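# Move one bottle from the cabinet upright onto the bench

## Task

Take a single bottle out of the cabinet and leave it standing upright on the bench, while the remaining two bottles stay inside the cabinet.

## Robot and tools

Robot: two UR-style six-joint arms, left_arm and right_arm, each ending in a Robotiq 2F-140 two-finger gripper with a wrist camera. Each arm sits on its own carriage on one shared floor track. left_rail carries left_arm and is always the carriage further toward +y; right_rail carries right_arm. These names do not match image sides.

Frame: one scene frame fixed to the table, in metres. The table top is z = 0, +z up, +x is the direction the arms face, +y is to their left. The track runs along y at x = 0 (y = 0 mid-track); the table starts at x = 0.17. An arm base is at x = 0, y = its carriage position_m, z = 0.04. Gripper axes: fingers point along its +z, open and close along its y. end_effector_position is the point between the pads when closed; fingertips extend about 33 mm past it (about 9 mm when wide open). Printed hand positions may be off by a few cm.

execute_actions(actions, cameras): actions is a list holding one action object (empty list = just look; it returns images and the scene number). Keys: rows, steps, until, left_rail, right_rail.
- rows: up to 15 rows, each applied for one control step (1/30 s). Every row is one flat list of 18 numbers in [-1, 1] covering both arms: left_arm shoulder pan, shoulder lift, elbow, wrist 1, wrist 2, wrist 3, then gripper position, force_limit, speed; then the same nine for right_arm. The six joint numbers are offsets from that arm's Joint targets as they stood when the action began (not from the previous row), scaled so 1.0 = 2.222 rad. Repeating an offset in a new call moves further. Joint limits: pan, lift, wrists ±6.283 rad, elbow ±3.142 rad.
- Gripper numbers are absolute commands, not offsets: position +1 = fully open (140 mm), about -0.8 = pads touching, -1 = close until blocked. force_limit -1 to +1 (roughly 14 N to 58 N of pad force on small parts). speed -1 to +1 (about 30 to 250 mm/s); faster closing grips harder. Both start at +1. To leave a gripper unchanged, resend its last three numbers; 0 is a real command.
- steps: 1 to 450 control steps, default 15, at least one per row. After the last row each arm keeps heading to that row's target.
- until: ends the action early when all conditions on left_rail/right_rail fields hold, e.g. {"right_rail": {"position_status": ["!=", "moving"]}}; numbers need a comparison (=, !=, <, <=, >, >=). {"all": {"status": "ended"}} and {"any": {"status": "ended"}} also exist. It does not stop arms.
- Carriages: {"left_rail": {"position_m": y}} is an absolute y in metres (left_rail -0.8 to 1.5, right_rail -1.5 to 0.8); also speed_m_s 0.01 to 1 and acceleration_factor 0.1 to 1; {"stop": true} brakes. Keep carriages at least 0.78 m apart. Let a drive finish before aiming a gripper at a scene point or ending the scene.
- cameras: names to return (cam_high, cam_front, cam_side, cam_left_wrist, cam_right_wrist, all 672x504), ["all"] or [].

move(target, speed, blend, stop_force, zero, blocking, cameras): joint-space path. target is one 18-number row or a list of up to 15 rows, same layout as above; joint numbers are offsets all counted from the current Joint targets, gripper numbers absolute. speed is rad/s for the joint with the furthest to travel, 0.01 to 3.14, default 0.5 (one value or one per target). blend is rounding radius in rad for lists. stop_force (N, 3 to 120) ends an arm's path when its wrist senses that much push; use with a low speed for touching things; omit it when lifting off a contact. zero (default true) re-zeroes before the move. blocking=false returns early; then call wait or stop before new rows or moves. The result adds a "move:" line: done, off_target, moving, held or fault, plus limits=held if steps were withheld.

wait(seconds 0 to 10): hold commands and let time pass. stop(): brake a running move. zoom_image(camera, region [x0, y0, x1, y1] pixels, at most 504x504) on the latest image. zero_wrist_force(arm). read_manual(section) gives licence text. finished_scene(scene) ends the scene irrevocably; scene is 1 or 2.

Result lines: Joint positions/velocities per arm: rail (m), then six joints (rad). Joint targets: the commanded angles that offsets count from. Joint torques (signed, include arm weight). end_effector_position, quat_wxyz, velocities in scene frame. Wrist force/torque in the gripper's own axes, plus a peak line. object_status: 0 moving, 1 blocked while opening, 2 blocked while closing (a grip; check for this), 3 reached target or pads met. position_measured in counts: 3 open, ~75 = 100 mm, ~139 = 60 mm, ~200 = 20 mm, 230 pads touching. Rail position_status: moving, done, contact_stop, time_out, stopped, stopped_with_arm, stopped_for_other_arm, stopped_for_other_carriage; position_answer taken/not_taken. Notes like "joint sent to its limit" or "joint command not followed" (clearance check altered commands) may appear.

Cautions: anything falling off the table, or set on the track or the metal strip by it, fails the scene. Net force around 150 N on an arm, or joint contact torque of 139 N m (shoulder/elbow) or 26 N m (wrists), stops that arm for 10 s. Arms stiff: aiming past a firm contact can fault. Never let the arms or grippers press on each other. Grip parts with the outer quarter of the pads near the fingertips; nearer the palm the fingers fold and grips turn unreliable, and fingertips pushed into a surface fold too. Avoid drops, slams, releasing moving parts, heavy twisting loads and long stretched holds (motor heat warns at 70 °C, brakes at 85 °C). Large joint moves may need several calls.

Each tool is called after ">>>" by a JSON object that holds its "op" and its "data", one argument or row to a line.

## Session

>>> {"op": "execute_actions", "data": {
  "actions": []
}}

Scene clock: 0.00 s.
left_arm: end_effector_position=(+0.3456, +1.0669, +0.5800) position_measured=3 object_status=3 end_effector_quat_wxyz=(+0.000, +0.000, +1.000, +0.000) | right_arm: end_effector_position=(+0.3456, -1.1029, +0.5800) position_measured=3 object_status=3 end_effector_quat_wxyz=(+0.000, +0.000, +1.000, +0.000)
Joint positions: left_arm=[1.04 -0.316 -1.725 0.971 -0.816 -1.571 -0.316] | right_arm=[-1.13 -0.316 -1.725 0.971 -0.816 -1.571 -0.316]
Joint velocities: within noise
Joint torques (N m): no reading
Wrist force (N): no reading
Wrist torque (N m): no reading
Wrist force, peak (N): no reading
Joint targets: left_arm=[1.040 -0.316 -1.725 0.971 -0.816 -1.571 -0.316] | right_arm=[-1.130 -0.316 -1.725 0.971 -0.816 -1.571 -0.316]
Tool commands: left_gripper/position=+1.0 left_gripper/force_limit=+1.0 left_gripper/speed=+1.0 right_gripper/position=+1.0 right_gripper/force_limit=+1.0 right_gripper/speed=+1.0
left_rail: position_m=1.040 position_status=done
right_rail: position_m=-1.130 position_status=done

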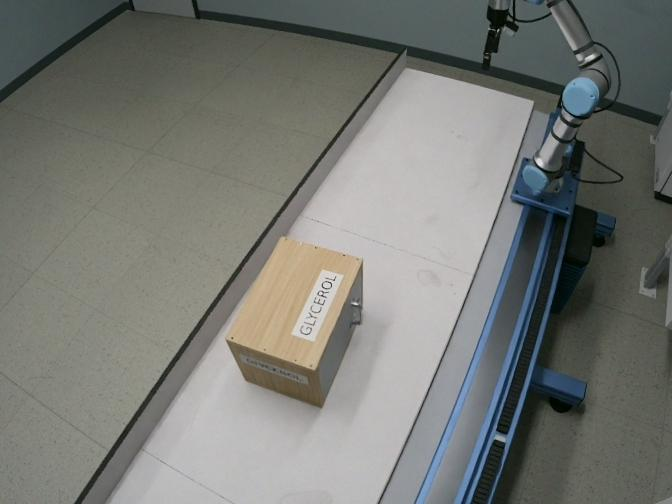

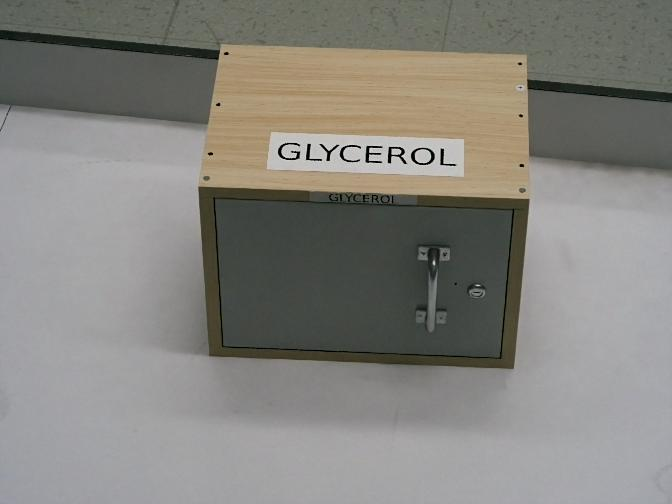

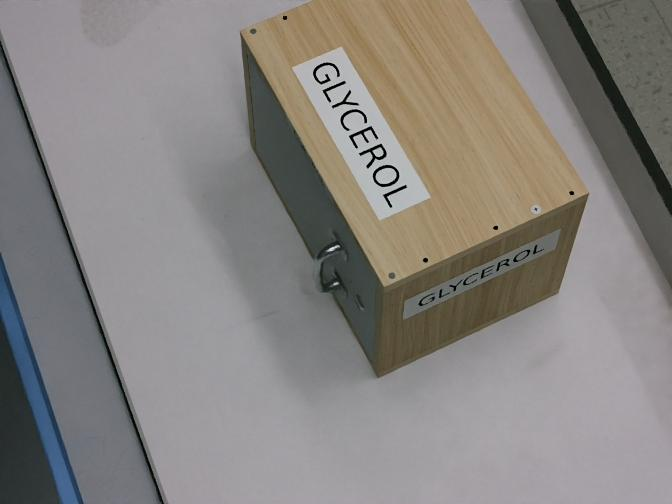

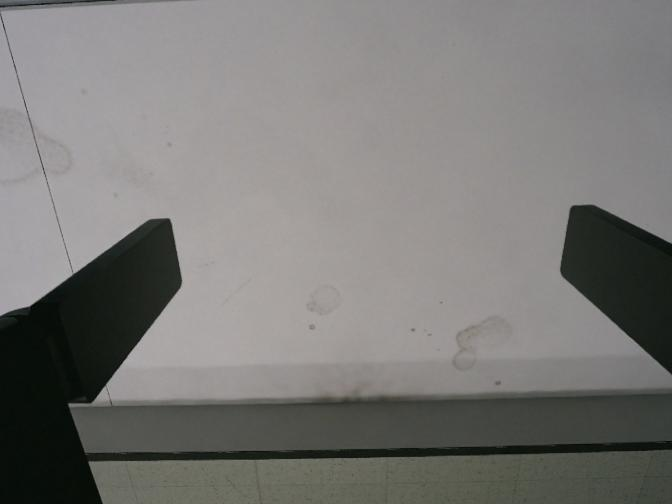

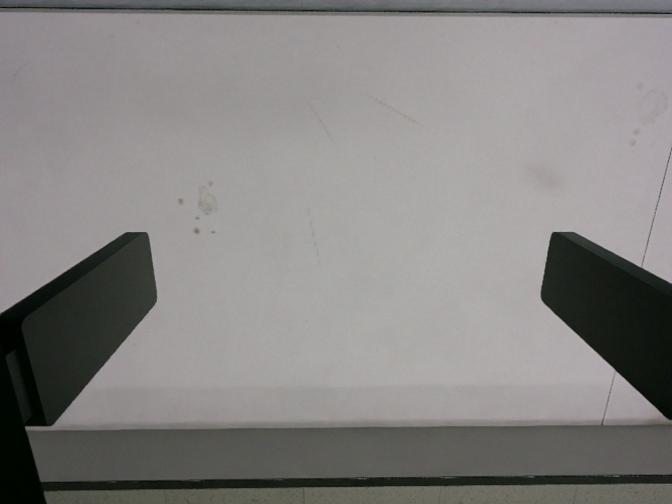

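>>> {"op": "execute_actions", "data": {
  "actions": [
    {"right_rail": {"position_m": -0.1}, "left_rail": {"position_m": 1.4}, "steps": 120, "until": {"all": {"status": "ended"}}}
  ],
  "cameras": ["cam_high", "cam_right_wrist"]
}}

>>> {"op": "zoom_image", "data": {
  "camera": "cam_high",
  "region": [200, 200, 600, 500]
}}

Scene clock: 23.37 s.
left_arm: end_effector_position=(+0.3456, +1.4272, +0.5800) position_measured=3 object_status=3 end_effector_quat_wxyz=(+0.000, +0.000, +1.000, +0.000) | right_arm: end_effector_position=(+0.3456, -0.0728, +0.5800) position_measured=3 object_status=3 end_effector_quat_wxyz=(+0.000, +0.000, +1.000, +0.000)
Joint positions: left_arm=[1.4 -0.316 -1.725 0.971 -0.816 -1.571 -0.316] | right_arm=[-0.1 -0.316 -1.725 0.971 -0.816 -1.571 -0.316]
Joint torques (N m): left_arm=[-0.75 -12.78 -17.99 -2.83 -0.36 0.09] | right_arm=[1.31 -12.23 -21 -2.62 -0.03 -0.08]
Wrist force (N): left_arm=[0.1 -0.2 -0.2] | right_arm=[0.1 0.0 -0.1]
Wrist torque (N m): left_arm=[-0.04 -0.02 0.00] | right_arm=[0.01 -0.03 0.00]
Wrist force, peak (N): left_arm=[-0.1 -3.7 -0.2] | right_arm=[-0.1 -3.2 0.1]
Joint targets: left_arm=[1.400 -0.316 -1.725 0.971 -0.816 -1.571 -0.316] | right_arm=[-0.100 -0.316 -1.725 0.971 -0.816 -1.571 -0.316]
Tool commands: left_gripper/position=+1.0 left_gripper/force_limit=+1.0 left_gripper/speed=+1.0 right_gripper/position=+1.0 right_gripper/force_limit=+1.0 right_gripper/speed=+1.0
left_rail: position_m=1.400 position_status=done
right_rail: position_m=-0.100 position_status=done
Images, in order (width x height): cam_high 672x504, cam_right_wrist 672x504.

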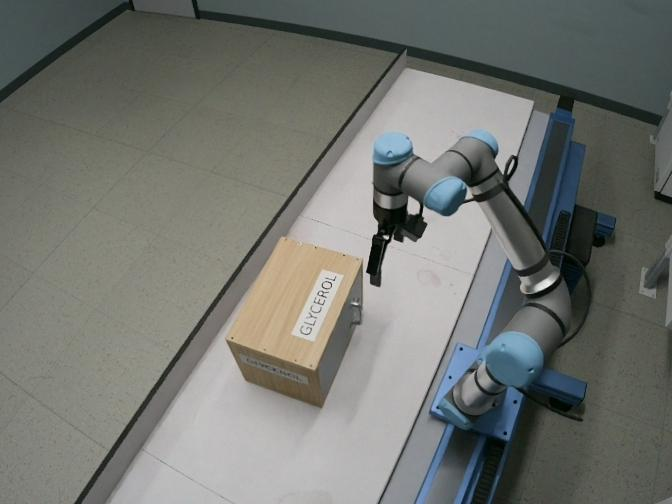

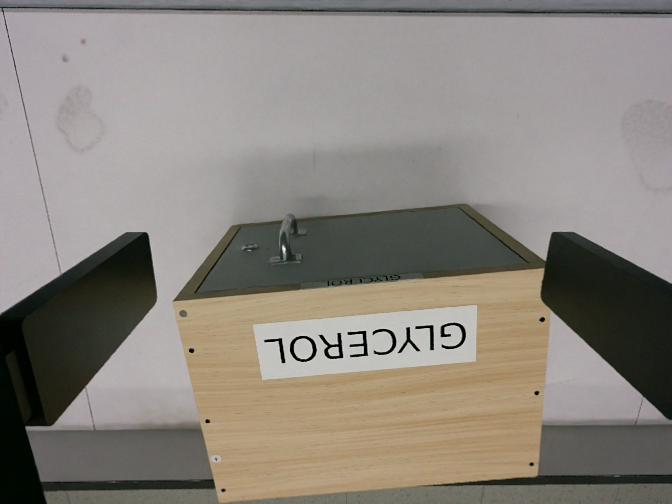

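Scaled by 1.260 from the camera's 672x504 image, which has a finer 960x720 frame.

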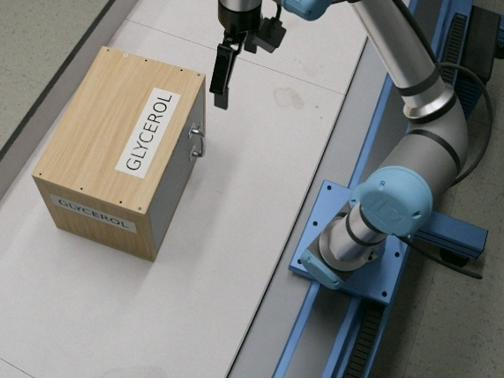

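>>> {"op": "zoom_image", "data": {
  "camera": "cam_right_wrist",
  "region": [160, 180, 360, 330]
}}

>>> {"op": "execute_actions", "data": {
  "actions": [],
  "cameras": ["cam_front", "cam_side"]
}}

>>> {"op": "zoom_image", "data": {
  "camera": "cam_front",
  "region": [380, 220, 540, 360]
}}

>>> {"op": "zoom_image", "data": {
  "camera": "cam_side",
  "region": [240, 200, 420, 350]
}}

Scaled by 2.520 from the camera's 672x504 image, which has a finer 960x720 frame.

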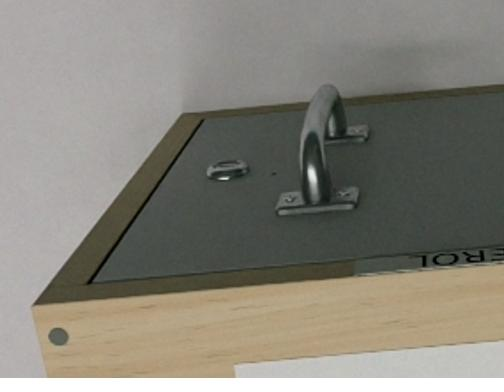

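Scene clock: 43.33 s.
left_arm: end_effector_position=(+0.3456, +1.4272, +0.5800) position_measured=3 object_status=3 end_effector_quat_wxyz=(+0.000, +0.000, +1.000, +0.000) | right_arm: end_effector_position=(+0.3456, -0.0728, +0.5800) position_measured=3 object_status=3 end_effector_quat_wxyz=(+0.000, +0.000, +1.000, +0.000)
Joint positions: left_arm=[1.4 -0.316 -1.725 0.971 -0.816 -1.571 -0.316] | right_arm=[-0.1 -0.316 -1.725 0.971 -0.816 -1.571 -0.316]
Joint velocities: within noise
Joint torques (N m): left_arm=[-0.94 -12.81 -17.93 -2.81 -0.29 0.07] | right_arm=[1.42 -12.33 -21.34 -2.58 -0.08 -0.11]
Wrist force (N): left_arm=[0.1 -0.2 -0.3] | right_arm=[0.0 -0.3 0.1]
Wrist torque (N m): left_arm=[-0.05 -0.02 0.00] | right_arm=[-0.06 0.00 0.00]
Wrist force, peak (N): left_arm=[-0.1 -0.3 -0.4] | right_arm=[-0.1 -0.3 -0.7]
Joint targets: left_arm=[1.400 -0.316 -1.725 0.971 -0.816 -1.571 -0.316] | right_arm=[-0.100 -0.316 -1.725 0.971 -0.816 -1.571 -0.316]
Tool commands: left_gripper/position=+1.0 left_gripper/force_limit=+1.0 left_gripper/speed=+1.0 right_gripper/position=+1.0 right_gripper/force_limit=+1.0 right_gripper/speed=+1.0
left_rail: position_m=1.400 position_status=done
right_rail: position_m=-0.100 position_status=done
Images, in order (width x height): cam_front 672x504, cam_side 672x504.

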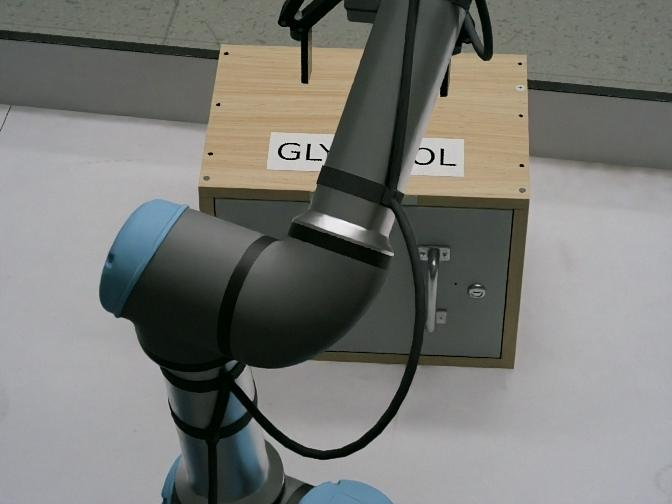

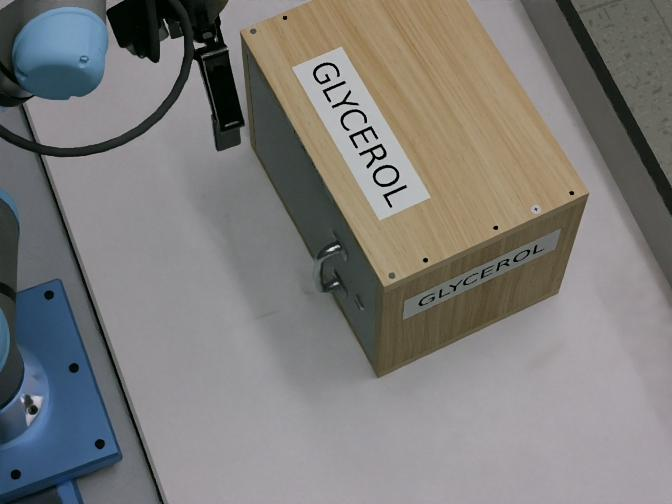

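Scaled by 3.150 from the camera's 672x504 image, which has a finer 960x720 frame.

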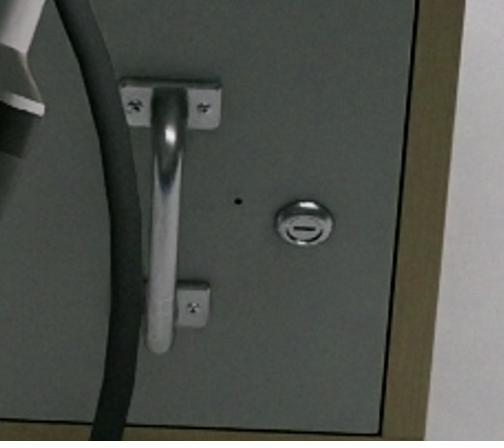

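Scaled by 2.800 from the camera's 672x504 image, which has a finer 960x720 frame.

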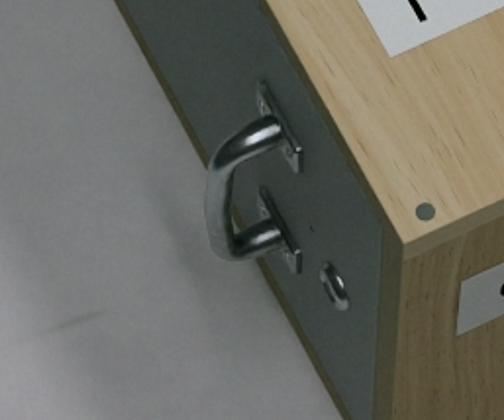

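>>> {"op": "execute_actions", "data": {
  "actions": [
    {"right_rail": {"position_m": -0.6}, "steps": 90, "until": {"right_rail": {"position_status": ["!=", "moving"]}}}
  ]
}}

>>> {"op": "move", "data": {
  "target": [0,0,0,0,0,0,1,1,1, 0.6940,0.2746,0.5244,-0.0924,-0.9023,0.1422,1,1,1],
  "speed": 1.2,
  "cameras": ["cam_right_wrist", "cam_high"]
}}

Scene clock: 78.90 s.
left_arm: end_effector_position=(+0.3456, +1.4272, +0.5800) position_measured=3 object_status=3 end_effector_quat_wxyz=(+0.000, +0.000, +1.000, +0.000) | right_arm: end_effector_position=(+0.3456, -0.5728, +0.5800) position_measured=3 object_status=3 end_effector_quat_wxyz=(+0.000, +0.000, +1.000, +0.000)
Joint positions: left_arm=[1.4 -0.316 -1.725 0.971 -0.816 -1.571 -0.316] | right_arm=[-0.6 -0.316 -1.725 0.971 -0.816 -1.571 -0.316]
Joint torques (N m): left_arm=[-0.43 -12.34 -18.51 -2.98 -0.39 -0.01] | right_arm=[1.44 -12.69 -21.17 -2.47 -0.12 -0.03]
Wrist force (N): left_arm=[0.0 -0.2 -0.3] | right_arm=[0.0 0.1 -0.1]
Wrist torque (N m): left_arm=[-0.05 -0.01 0.00] | right_arm=[0.02 -0.01 0.00]
Wrist force, peak (N): left_arm=[0.3 -0.2 -0.5] | right_arm=[0.3 3.4 0.0]
Joint targets: left_arm=[1.400 -0.316 -1.725 0.971 -0.816 -1.571 -0.316] | right_arm=[-0.600 -0.316 -1.725 0.971 -0.816 -1.571 -0.316]
Tool commands: left_gripper/position=+1.0 left_gripper/force_limit=+1.0 left_gripper/speed=+1.0 right_gripper/position=+1.0 right_gripper/force_limit=+1.0 right_gripper/speed=+1.0
left_rail: position_m=1.400 position_status=done
right_rail: position_m=-0.600 position_status=done

Scene clock: 80.67 s.
left_arm: end_effector_position=(+0.3456, +1.4272, +0.5800) position_measured=3 object_status=3 end_effector_quat_wxyz=(+0.000, +0.000, +1.000, +0.000) | right_arm: end_effector_position=(+0.4186, -0.5389, +0.3801) position_measured=3 object_status=3 end_effector_quat_wxyz=(-0.268, -0.417, +0.721, -0.484)
Joint positions: left_arm=[1.4 -0.316 -1.725 0.971 -0.816 -1.571 -0.316] | right_arm=[-0.6 0.451 -1.419 1.552 -0.919 -2.564 -0.157]
Joint torques (N m): left_arm=[-0.19 -13 -17.86 -3.06 -0.39 -0.06] | right_arm=[-5.85 -43.75 -37.92 0.49 0.87 -2.3]
Wrist force (N): left_arm=[0.1 0.0 -0.2] | right_arm=[-1.4 -0.1 -0.7]
Wrist torque (N m): left_arm=[0.01 -0.01 0.00] | right_arm=[0.01 0.14 -0.02]
Wrist force, peak (N): left_arm=[0.2 -0.4 -0.3] | right_arm=[-19.5 11.4 -4.8]
Joint targets: left_arm=[1.400 -0.316 -1.725 0.971 -0.816 -1.571 -0.316] | right_arm=[-0.600 0.451 -1.419 1.552 -0.919 -2.563 -0.157]
left_rail: position_m=1.400 position_status=done
right_rail: position_m=-0.600 position_status=done
move: held (right_arm; a check stopped the path); limits=held; right_arm: the wrist 2 is farthest, 1.012 rad from its target
joint command not followed: on one or more control steps a check withheld the commanded joint targets of the right arm, and it was not sent them on those steps.
cause: the commanded joint targets, or the way to them, would bring two parts of the arm too close to each other (its gripper and another part of the arm, with joints 5 (wrist 1) to 7 (wrist 3) between them, 24 mm apart when it was first held).
Images, in order (width x height): cam_high 672x504, cam_right_wrist 672x504.

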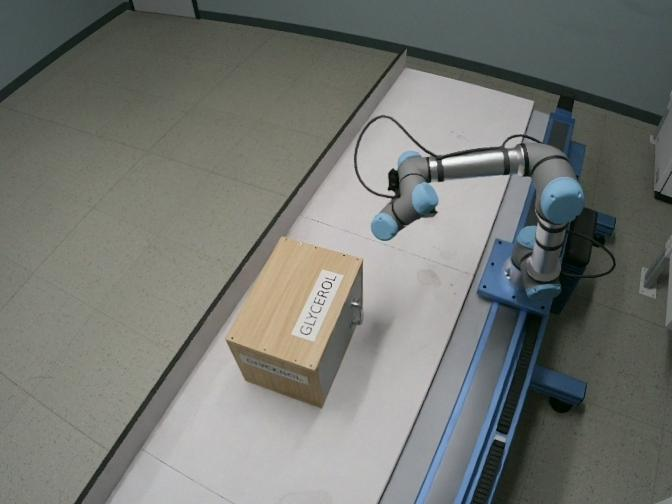

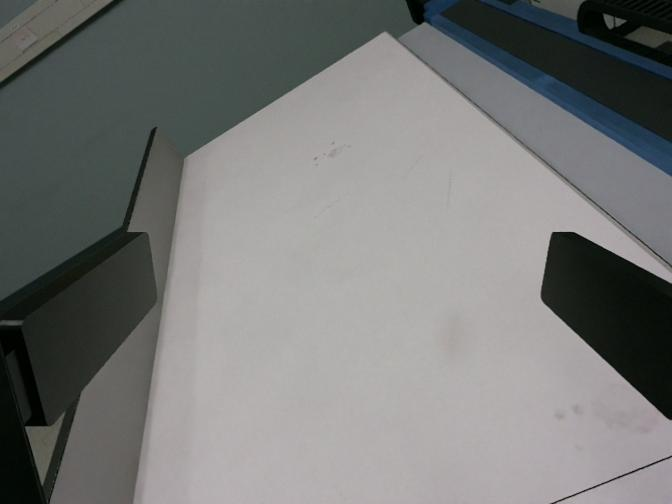

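>>> {"op": "execute_actions", "data": {
  "actions": [
    {"left_rail": {"position_m": 0.5}, "steps": 120, "until": {"left_rail": {"position_status": ["!=", "moving"]}}}
  ]
}}

>>> {"op": "move", "data": {
  "target": [
    [-0.6482,0.2363,0.1033,0.3670,0.5831,0.1422,-0.1,1,0, 0,0,0,0,0,0,1,1,1],
    [-0.6482,0.4870,0.1033,0.1162,0.5831,0.1422,-0.1,1,0, 0,0,0,0,0,0,1,1,1]
  ],
  "speed": 1.2,
  "blend": [0.15, 0],
  "cameras": ["cam_left_wrist", "cam_high"]
}}

Scene clock: 119.33 s.
left_arm: end_effector_position=(+0.3456, +0.5272, +0.5800) position_measured=3 object_status=3 end_effector_quat_wxyz=(+0.000, +0.000, +1.000, +0.000) | right_arm: end_effector_position=(+0.4186, -0.5389, +0.3801) position_measured=3 object_status=3 end_effector_quat_wxyz=(-0.268, -0.417, +0.721, -0.484)
Joint positions: left_arm=[0.5 -0.316 -1.725 0.971 -0.816 -1.571 -0.316] | right_arm=[-0.6 0.451 -1.419 1.552 -0.919 -2.563 -0.157]
Joint torques (N m): left_arm=[-0.64 -12.53 -18.24 -2.99 -0.41 -0.17] | right_arm=[-5.88 -43.09 -37.28 0.43 0.66 -2.29]
Wrist force (N): left_arm=[0.1 -0.3 -0.1] | right_arm=[-1.2 -0.2 -0.5]
Wrist torque (N m): left_arm=[-0.06 -0.02 0.00] | right_arm=[-0.02 0.10 -0.03]
Wrist force, peak (N): left_arm=[0.1 3.5 -0.2] | right_arm=[-1.7 -0.4 -0.8]
Joint targets: left_arm=[0.500 -0.316 -1.725 0.971 -0.816 -1.571 -0.316] | right_arm=[-0.600 0.451 -1.419 1.552 -0.919 -2.563 -0.157]
Tool commands: left_gripper/position=+1.0 left_gripper/force_limit=+1.0 left_gripper/speed=+1.0 right_gripper/position=+1.0 right_gripper/force_limit=+1.0 right_gripper/speed=+1.0
left_rail: position_m=0.500 position_status=done
right_rail: position_m=-0.600 position_status=done

Scene clock: 121.83 s.
left_arm: end_effector_position=(+0.3168, -0.1583, +0.1504) position_measured=141 object_status=3 end_effector_quat_wxyz=(-0.031, +0.706, +0.032, +0.706) | right_arm: end_effector_position=(+0.4186, -0.5389, +0.3801) position_measured=3 object_status=3 end_effector_quat_wxyz=(-0.268, -0.417, +0.721, -0.484)
Joint positions: left_arm=[0.5 -1.756 -0.643 1.2 -0.558 -0.275 0] | right_arm=[-0.6 0.451 -1.419 1.552 -0.919 -2.563 -0.157]
Joint torques (N m): left_arm=[-8.36 -46.45 -22.51 -0.93 2.34 2.52] | right_arm=[-5.73 -44.15 -37.4 0.42 0.67 -2.28]
Wrist force (N): left_arm=[-1.2 -2.0 -0.1] | right_arm=[-1.4 0.1 -0.6]
Wrist torque (N m): left_arm=[-0.23 0.17 -0.12] | right_arm=[0.05 0.14 -0.02]
Wrist force, peak (N): left_arm=[-5.9 -1.1 -0.3] | right_arm=[-1.8 0.0 -0.7]
Joint targets: left_arm=[0.500 -1.756 -0.643 1.200 -0.558 -0.275 0.000] | right_arm=[-0.600 0.451 -1.419 1.552 -0.919 -2.563 -0.157]
left_rail: position_m=0.500 position_status=done
right_rail: position_m=-0.600 position_status=done
move: done
Images, in order (width x height): cam_high 672x504, cam_left_wrist 672x504.

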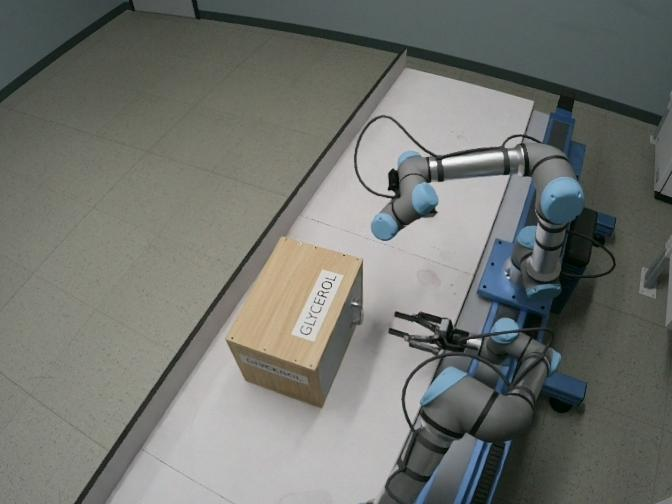

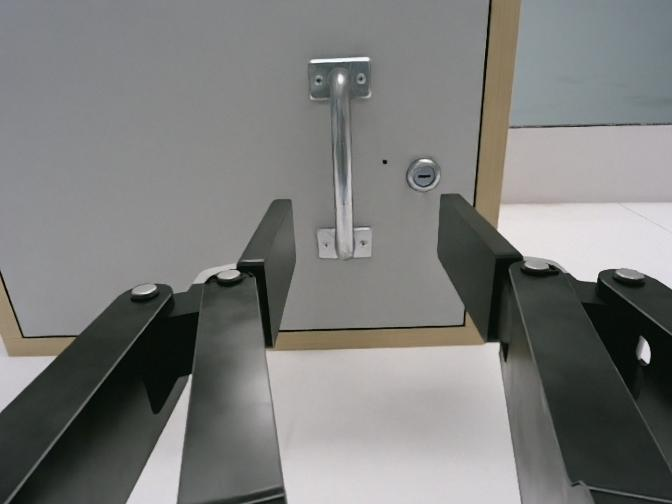

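>>> {"op": "move", "data": {
  "target": [0.05162,-0.00824,0.01661,-0.00837,0.05162,0,-0.1,1,0, 0,0,0,0,0,0,1,1,1],
  "speed": 0.3,
  "cameras": ["cam_left_wrist", "cam_side"]
}}

Scene clock: 133.27 s.
left_arm: end_effector_position=(+0.3957, -0.1444, +0.1504) position_measured=141 object_status=3 end_effector_quat_wxyz=(-0.031, +0.706, +0.032, +0.706) | right_arm: end_effector_position=(+0.4186, -0.5389, +0.3801) position_measured=3 object_status=3 end_effector_quat_wxyz=(-0.268, -0.417, +0.721, -0.484)
Joint positions: left_arm=[0.5 -1.642 -0.661 1.237 -0.576 -0.161 0] | right_arm=[-0.6 0.451 -1.419 1.552 -0.919 -2.563 -0.157]
Joint torques (N m): left_arm=[6.26 -70.05 -6.24 -1.3 2.44 2.47] | right_arm=[-5.77 -43.19 -37.69 0.52 0.59 -2.26]
Wrist force (N): left_arm=[-1.0 -1.6 0.2] | right_arm=[-1.3 -0.2 -0.6]
Wrist torque (N m): left_arm=[-0.16 0.16 -0.12] | right_arm=[0.00 0.12 -0.02]
Wrist force, peak (N): left_arm=[-1.1 -2.1 2.5] | right_arm=[-1.7 0.1 -0.8]
Joint targets: left_arm=[0.500 -1.642 -0.661 1.237 -0.576 -0.160 0.000] | right_arm=[-0.600 0.451 -1.419 1.552 -0.919 -2.563 -0.157]
left_rail: position_m=0.500 position_status=done
right_rail: position_m=-0.600 position_status=done
move: done
Images, in order (width x height): cam_side 672x504, cam_left_wrist 672x504.

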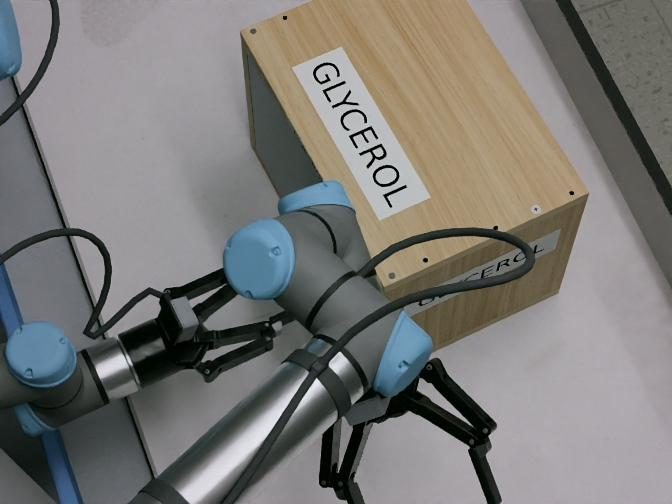

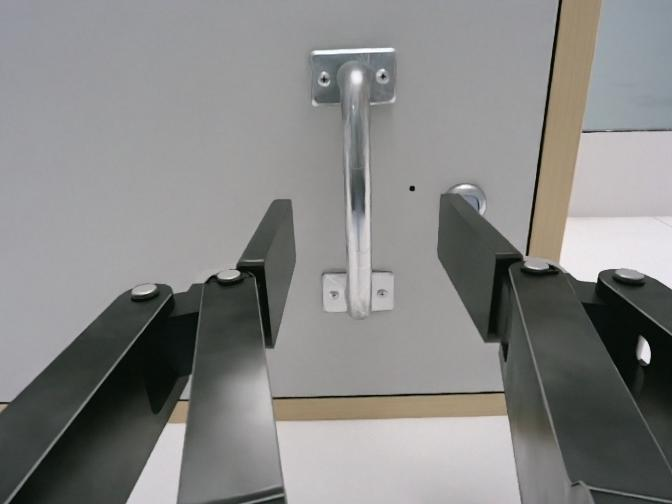

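>>> {"op": "move", "data": {
  "target": [0.02009,0.00167,-0.00338,0.0017,0.02009,0,-0.1,1,0, 0,0,0,0,0,0,1,1,1],
  "speed": 0.15,
  "stop_force": 15,
  "cameras": ["cam_left_wrist"]
}}

Scene clock: 146.17 s.
left_arm: end_effector_position=(+0.4257, -0.1417, +0.1504) position_measured=141 object_status=3 end_effector_quat_wxyz=(-0.031, +0.706, +0.032, +0.706) | right_arm: end_effector_position=(+0.4186, -0.5389, +0.3801) position_measured=3 object_status=3 end_effector_quat_wxyz=(-0.268, -0.417, +0.721, -0.484)
Joint positions: left_arm=[0.5 -1.597 -0.658 1.229 -0.573 -0.116 0] | right_arm=[-0.6 0.451 -1.419 1.552 -0.919 -2.563 -0.157]
Joint torques (N m): left_arm=[6.19 -46.62 -28.67 1.51 2.39 2.28] | right_arm=[-6.03 -43.1 -37.59 0.42 0.46 -2.07]
Wrist force (N): left_arm=[-1.2 -1.6 0.0] | right_arm=[-1.1 0.0 -0.5]
Wrist torque (N m): left_arm=[-0.15 0.19 -0.11] | right_arm=[0.04 0.08 -0.02]
Wrist force, peak (N): left_arm=[-1.4 -1.7 0.5] | right_arm=[-1.7 0.1 -0.7]
Joint targets: left_arm=[0.500 -1.597 -0.658 1.229 -0.573 -0.116 0.000] | right_arm=[-0.600 0.451 -1.419 1.552 -0.919 -2.563 -0.157]
left_rail: position_m=0.500 position_status=done
right_rail: position_m=-0.600 position_status=done
move: done
Images, in order (width x height): cam_left_wrist 672x504.

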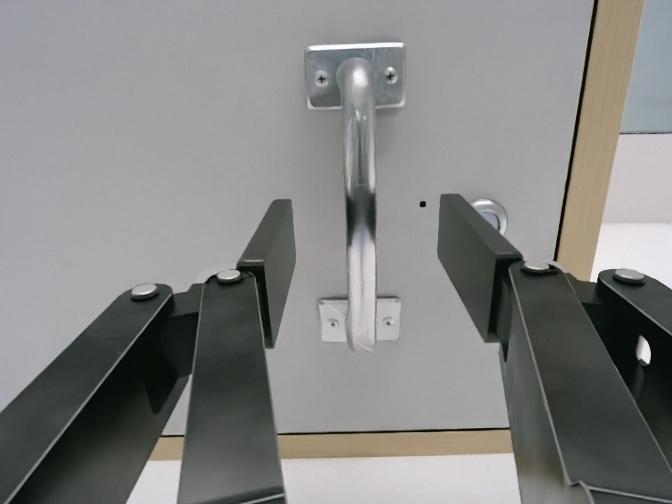

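>>> {"op": "execute_actions", "data": {
  "actions": [
    {"rows": [[0,0,0,0,0,0,-1,0.5,-0.8, 0,0,0,0,0,0,1,1,1]], "steps": 75}
  ],
  "cameras": ["cam_left_wrist"]
}}

Scene clock: 156.03 s.
left_arm: end_effector_position=(+0.4257, -0.1417, +0.1504) position_measured=215 object_status=2 end_effector_quat_wxyz=(-0.031, +0.706, +0.032, +0.706) | right_arm: end_effector_position=(+0.4186, -0.5389, +0.3801) position_measured=3 object_status=3 end_effector_quat_wxyz=(-0.268, -0.417, +0.721, -0.484)
Joint positions: left_arm=[0.5 -1.597 -0.658 1.229 -0.573 -0.116 0] | right_arm=[-0.6 0.451 -1.419 1.552 -0.919 -2.563 -0.157]
Joint torques (N m): left_arm=[-12.57 -55.87 -28.48 -2.04 4.49 2.13] | right_arm=[-5.68 -42.79 -37.39 0.46 0.36 -2.13]
Wrist force (N): left_arm=[0.1 -9.4 2.3] | right_arm=[-1.2 -0.2 -0.9]
Wrist torque (N m): left_arm=[-0.03 0.19 -0.16] | right_arm=[0.00 0.12 -0.02]
Wrist force, peak (N): left_arm=[-1.5 -16.5 -3.0] | right_arm=[-1.5 -0.1 -1.1]
Joint targets: left_arm=[0.500 -1.597 -0.658 1.229 -0.573 -0.116 0.000] | right_arm=[-0.600 0.451 -1.419 1.552 -0.919 -2.563 -0.157]
left_rail: position_m=0.500 position_status=done
right_rail: position_m=-0.600 position_status=done
Images, in order (width x height): cam_left_wrist 672x504.

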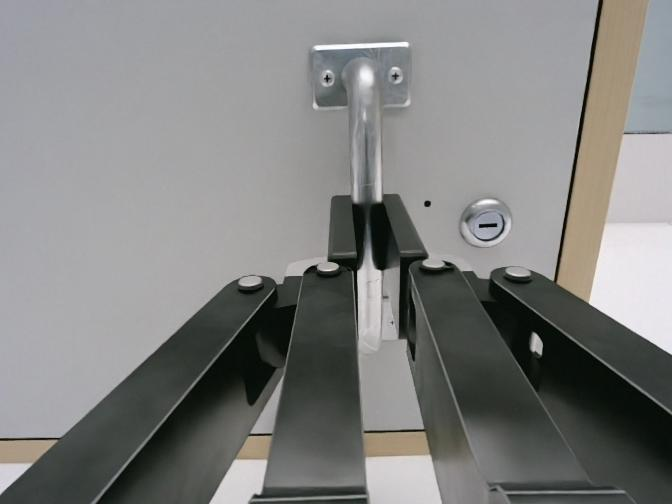

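>>> {"op": "move", "data": {
  "target": [-0.03477,-0.06063,0.12199,-0.06135,0.04378,0,-1,0.5,-0.8, 0,0,0,0,0,0,1,1,1],
  "speed": 0.2,
  "stop_force": 50,
  "cameras": ["cam_left_wrist"]
}}

Scene clock: 171.77 s.
left_arm: end_effector_position=(+0.3810, -0.1334, +0.1504) position_measured=215 object_status=2 end_effector_quat_wxyz=(+0.030, +0.706, -0.030, +0.706) | right_arm: end_effector_position=(+0.4186, -0.5389, +0.3801) position_measured=3 object_status=3 end_effector_quat_wxyz=(-0.268, -0.417, +0.721, -0.484)
Joint positions: left_arm=[0.5 -1.674 -0.792 1.5 -0.709 -0.019 0] | right_arm=[-0.6 0.451 -1.419 1.552 -0.919 -2.563 -0.157]
Joint torques (N m): left_arm=[-4.38 -66.54 -3.79 -0.65 -0.38 1.91] | right_arm=[-5.71 -43.46 -37.52 0.41 0.25 -2.06]
Wrist force (N): left_arm=[-5.8 5.6 -0.5] | right_arm=[-1.3 -0.1 -0.5]
Wrist torque (N m): left_arm=[-0.17 0.09 -0.12] | right_arm=[0.02 0.14 -0.02]
Wrist force, peak (N): left_arm=[-3.0 -18.3 3.4] | right_arm=[-1.7 -0.1 -0.5]
Joint targets: left_arm=[0.500 -1.674 -0.792 1.500 -0.709 -0.019 0.000] | right_arm=[-0.600 0.451 -1.419 1.552 -0.919 -2.563 -0.157]
left_rail: position_m=0.500 position_status=done
right_rail: position_m=-0.600 position_status=done
move: done
Images, in order (width x height): cam_left_wrist 672x504.

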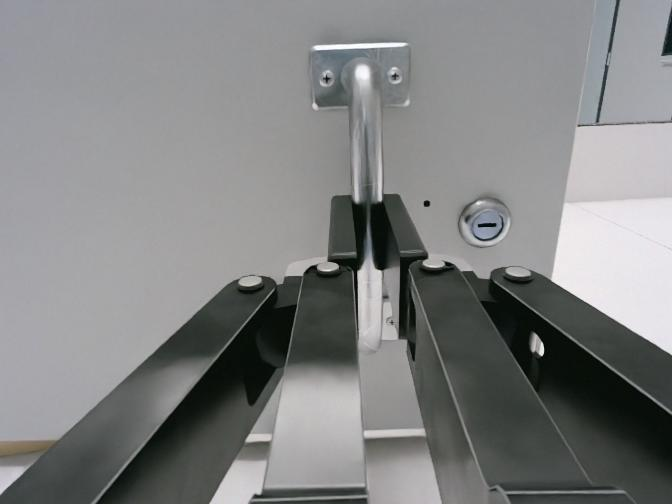

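>>> {"op": "move", "data": {
  "target": [
    [-0.03437,-0.05662,0.11272,-0.05609,0.04418,0,-1,0.5,-0.8, 0,0,0,0,0,0,1,1,1],
    [-0.06798,-0.11111,0.21978,-0.10867,0.08911,0,-1,0.5,-0.8, 0,0,0,0,0,0,1,1,1],
    [-0.1159,-0.19139,0.37249,-0.1811,0.15902,0,-1,0.5,-0.8, 0,0,0,0,0,0,1,1,1]
  ],
  "speed": 0.4,
  "blend": [0.04, 0.04, 0],
  "stop_force": 60,
  "cameras": ["cam_left_wrist", "cam_high", "cam_front"]
}}

Scene clock: 179.77 s.
left_arm: end_effector_position=(+0.2501, -0.0471, +0.1503) position_measured=215 object_status=2 end_effector_quat_wxyz=(+0.241, +0.665, -0.241, +0.665) | right_arm: end_effector_position=(+0.4186, -0.5389, +0.3801) position_measured=3 object_status=3 end_effector_quat_wxyz=(-0.268, -0.417, +0.721, -0.484)
Joint positions: left_arm=[0.5 -1.932 -1.218 2.328 -1.111 0.335 0] | right_arm=[-0.6 0.451 -1.419 1.552 -0.919 -2.563 -0.157]
Joint torques (N m): left_arm=[-7.15 -48.61 -3.22 -3.91 1.74 1.68] | right_arm=[-5.72 -42.94 -37.19 0.41 0.1 -1.93]
Wrist force (N): left_arm=[-22.6 1.2 0.2] | right_arm=[-1.1 -0.2 -0.9]
Wrist torque (N m): left_arm=[0.11 -0.04 -0.18] | right_arm=[-0.03 0.08 -0.02]
Wrist force, peak (N): left_arm=[-28.3 0.4 0.6] | right_arm=[-1.7 -0.1 -0.7]
Joint targets: left_arm=[0.500 -1.932 -1.218 2.328 -1.111 0.335 0.000] | right_arm=[-0.600 0.451 -1.419 1.552 -0.919 -2.563 -0.157]
left_rail: position_m=0.500 position_status=done
right_rail: position_m=-0.600 position_status=done
move: done
Images, in order (width x height): cam_high 672x504, cam_front 672x504, cam_left_wrist 672x504.

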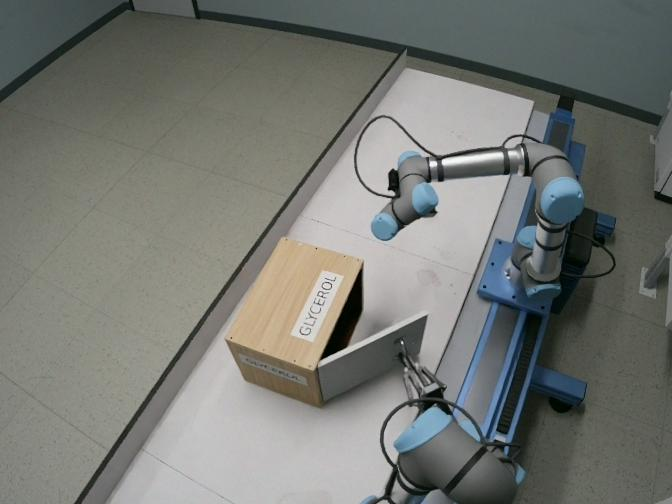

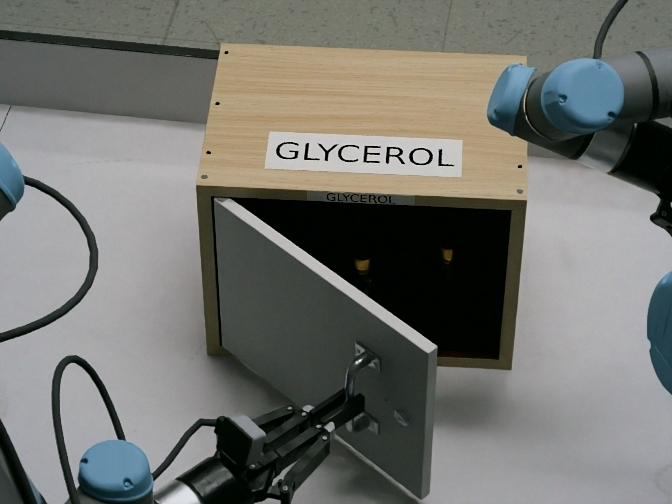

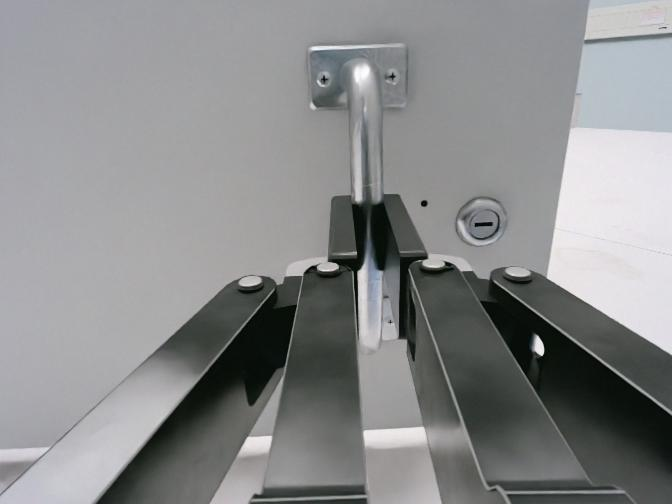

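>>> {"op": "execute_actions", "data": {
  "actions": [
    {"right_rail": {"position_m": -0.85}, "rows": [[0,0,0,0,0,0,-0.1,0.5,0, 0,0,0,0,0,0,-1,0,0]], "steps": 45}
  ]
}}

>>> {"op": "move", "data": {
  "target": [-0.08732,-0.02601,0.0473,-0.02129,-0.08732,0,-0.1,0.5,0, 0.08506,-0.00495,-0.0117,0.22007,0.95095,0.03915,-1,0,0],
  "speed": 1.0,
  "cameras": ["cam_left_wrist", "cam_high", "cam_front"]
}}

Scene clock: 216.57 s.
left_arm: end_effector_position=(+0.2501, -0.0471, +0.1503) position_measured=141 object_status=3 end_effector_quat_wxyz=(+0.241, +0.665, -0.241, +0.665) | right_arm: end_effector_position=(+0.4186, -0.7889, +0.3802) position_measured=233 object_status=3 end_effector_quat_wxyz=(-0.268, -0.417, +0.721, -0.484)
Joint positions: left_arm=[0.5 -1.932 -1.218 2.328 -1.111 0.335 0] | right_arm=[-0.85 0.451 -1.42 1.552 -0.919 -2.563 -0.157]
Joint torques (N m): left_arm=[-2.16 -16.62 -15.36 0.44 0.59 1.44] | right_arm=[8.76 -21.73 -30.13 -2.16 0 -2]
Wrist force (N): left_arm=[-1.2 -2.5 -0.2] | right_arm=[-1.7 -0.2 -0.8]
Wrist torque (N m): left_arm=[-0.32 0.16 -0.11] | right_arm=[-0.05 0.15 -0.03]
Wrist force, peak (N): left_arm=[-22.7 1.2 0.2] | right_arm=[-2.6 0.4 -3.3]
Joint targets: left_arm=[0.500 -1.932 -1.218 2.328 -1.111 0.335 0.000] | right_arm=[-0.850 0.451 -1.419 1.552 -0.919 -2.563 -0.157]
left_rail: position_m=0.500 position_status=done
right_rail: position_m=-0.850 position_status=done

Scene clock: 219.40 s.
left_arm: end_effector_position=(+0.2040, -0.0087, +0.1502) position_measured=141 object_status=3 end_effector_quat_wxyz=(+0.241, +0.665, -0.241, +0.665) | right_arm: end_effector_position=(+0.0379, -0.3066, +0.4473) position_measured=233 object_status=3 end_effector_quat_wxyz=(-0.593, +0.049, +0.754, +0.278)
Joint positions: left_arm=[0.5 -2.126 -1.276 2.433 -1.159 0.141 0] | right_arm=[-0.85 0.639 -1.43 1.526 -0.43 -0.451 -0.07]
Joint torques (N m): left_arm=[-8.21 -35.55 2.58 -1.91 -2.8 1.39] | right_arm=[8.51 -41.91 -36.47 1.51 2.7 2.26]
Wrist force (N): left_arm=[-1.2 -2.5 0.1] | right_arm=[-2.5 -1.5 -0.3]
Wrist torque (N m): left_arm=[-0.32 0.20 -0.11] | right_arm=[-0.20 0.32 -0.11]
Wrist force, peak (N): left_arm=[-1.2 -2.8 -0.1] | right_arm=[-2.7 -1.8 -0.1]
Joint targets: left_arm=[0.500 -2.126 -1.276 2.433 -1.159 0.141 0.000] | right_arm=[-0.850 0.640 -1.430 1.526 -0.430 -0.450 -0.070]
left_rail: position_m=0.500 position_status=done
right_rail: position_m=-0.850 position_status=done
move: done
Images, in order (width x height): cam_high 672x504, cam_front 672x504, cam_left_wrist 672x504.

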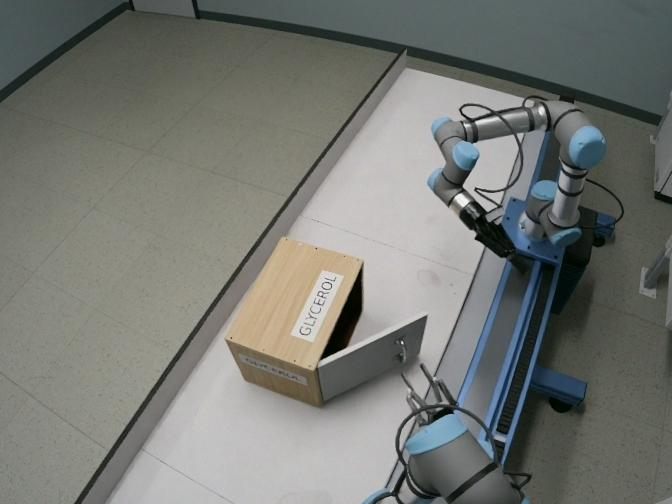

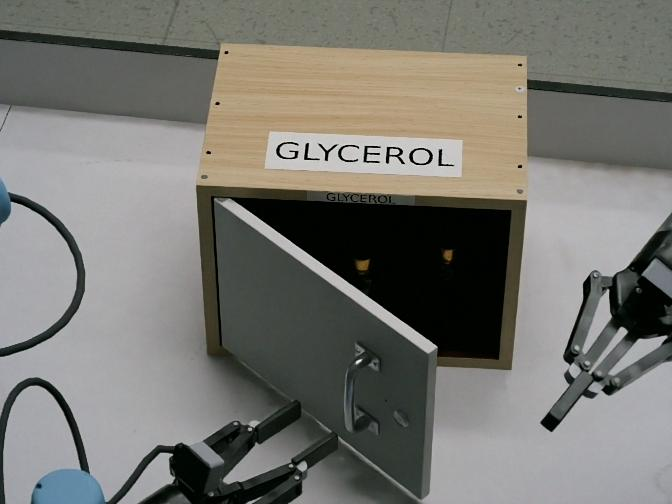

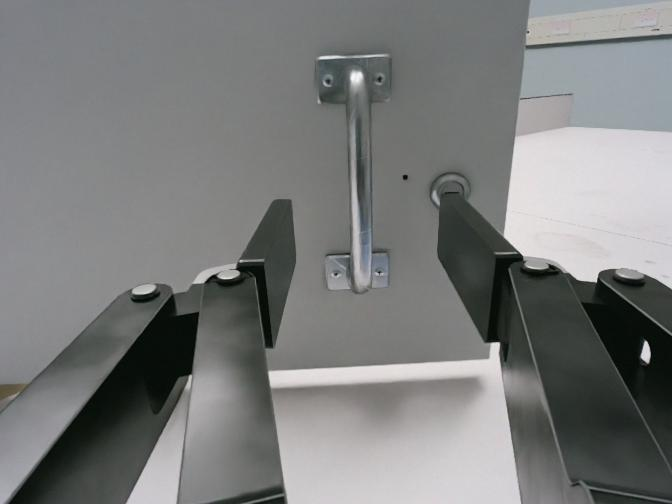

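>>> {"op": "execute_actions", "data": {
  "actions": [
    {"left_rail": {"position_m": 1.1}, "steps": 90, "until": {"left_rail": {"position_status": ["!=", "moving"]}}}
  ]
}}

>>> {"op": "move", "data": {
  "target": [
    [0,0,0,0,0,0,-0.1,0.5,0, 0.08166,-0.00695,-0.01137,0.16864,0.73909,0.0315,-1,0,0],
    [0,0,0,0,0,0,-0.1,0.5,0, 0.08166,0.17679,0.20694,-0.23342,0.73909,0.0315,-1,0,0]
  ],
  "speed": 1.0,
  "blend": [0.1, 0],
  "cameras": ["cam_right_wrist", "cam_high", "cam_front"]
}}

Scene clock: 232.27 s.
left_arm: end_effector_position=(+0.2040, +0.5914, +0.1502) position_measured=141 object_status=3 end_effector_quat_wxyz=(+0.241, +0.665, -0.241, +0.665) | right_arm: end_effector_position=(+0.0379, -0.3066, +0.4474) position_measured=233 object_status=3 end_effector_quat_wxyz=(-0.593, +0.049, +0.754, +0.278)
Joint positions: left_arm=[1.1 -2.126 -1.276 2.433 -1.159 0.141 0] | right_arm=[-0.85 0.64 -1.43 1.526 -0.43 -0.45 -0.07]
Joint torques (N m): left_arm=[2.77 -19.59 -20.06 -0.11 0.89 1.18] | right_arm=[8.59 -41.47 -35.89 1.58 2.78 2.17]
Wrist force (N): left_arm=[-1.1 -2.5 0.1] | right_arm=[-2.5 -1.8 -0.4]
Wrist torque (N m): left_arm=[-0.33 0.17 -0.10] | right_arm=[-0.25 0.32 -0.10]
Wrist force, peak (N): left_arm=[-1.1 -5.0 -1.7] | right_arm=[-2.9 -1.8 -0.1]
Joint targets: left_arm=[1.100 -2.126 -1.276 2.433 -1.159 0.141 0.000] | right_arm=[-0.850 0.640 -1.430 1.526 -0.430 -0.450 -0.070]
Tool commands: left_gripper/position=-0.1 left_gripper/force_limit=+0.5 left_gripper/speed=+0.0 right_gripper/position=-1.0 right_gripper/force_limit=+0.0 right_gripper/speed=+0.0
left_rail: position_m=1.100 position_status=done
right_rail: position_m=-0.850 position_status=done

Scene clock: 235.53 s.
left_arm: end_effector_position=(+0.2040, +0.5913, +0.1502) position_measured=141 object_status=3 end_effector_quat_wxyz=(+0.241, +0.665, -0.241, +0.665) | right_arm: end_effector_position=(+0.3185, -0.1435, +0.1507) position_measured=233 object_status=3 end_effector_quat_wxyz=(-0.399, +0.583, +0.399, +0.584)
Joint positions: left_arm=[1.1 -2.126 -1.276 2.433 -1.159 0.141 0] | right_arm=[-0.85 0.821 -1.038 1.985 -0.949 1.192 0]
Joint torques (N m): left_arm=[4.35 -12.48 -20.29 -1.75 2.4 1.02] | right_arm=[8.03 -26.12 -3.79 -3.56 1.97 2.18]
Wrist force (N): left_arm=[-1.1 -2.5 -0.1] | right_arm=[-2.4 -1.3 -1.0]
Wrist torque (N m): left_arm=[-0.31 0.17 -0.11] | right_arm=[-0.19 0.30 -0.11]
Wrist force, peak (N): left_arm=[-1.2 -2.7 -0.1] | right_arm=[-5.3 -1.6 -1.9]
Joint targets: left_arm=[1.100 -2.126 -1.276 2.433 -1.159 0.141 0.000] | right_arm=[-0.850 0.821 -1.038 1.985 -0.949 1.192 0.000]
left_rail: position_m=1.100 position_status=done
right_rail: position_m=-0.850 position_status=done
move: done
Images, in order (width x height): cam_high 672x504, cam_front 672x504, cam_right_wrist 672x504.

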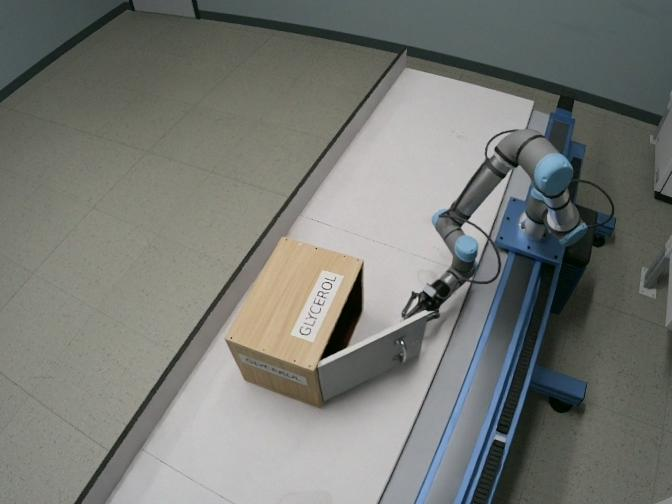

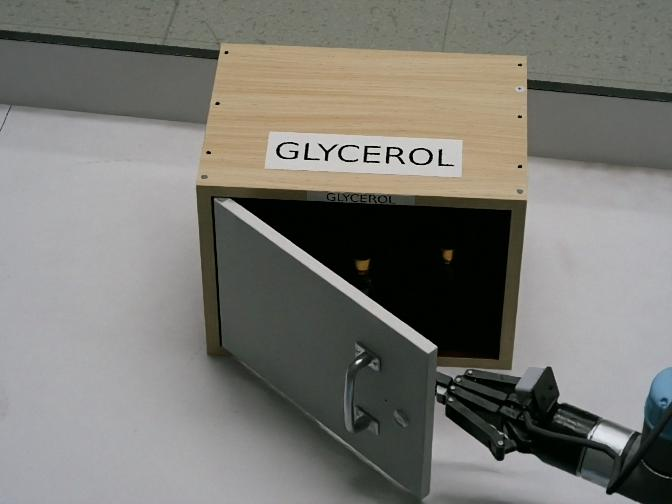

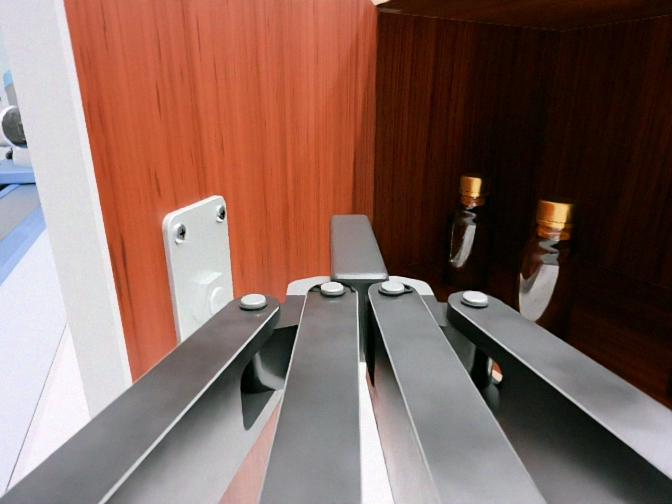

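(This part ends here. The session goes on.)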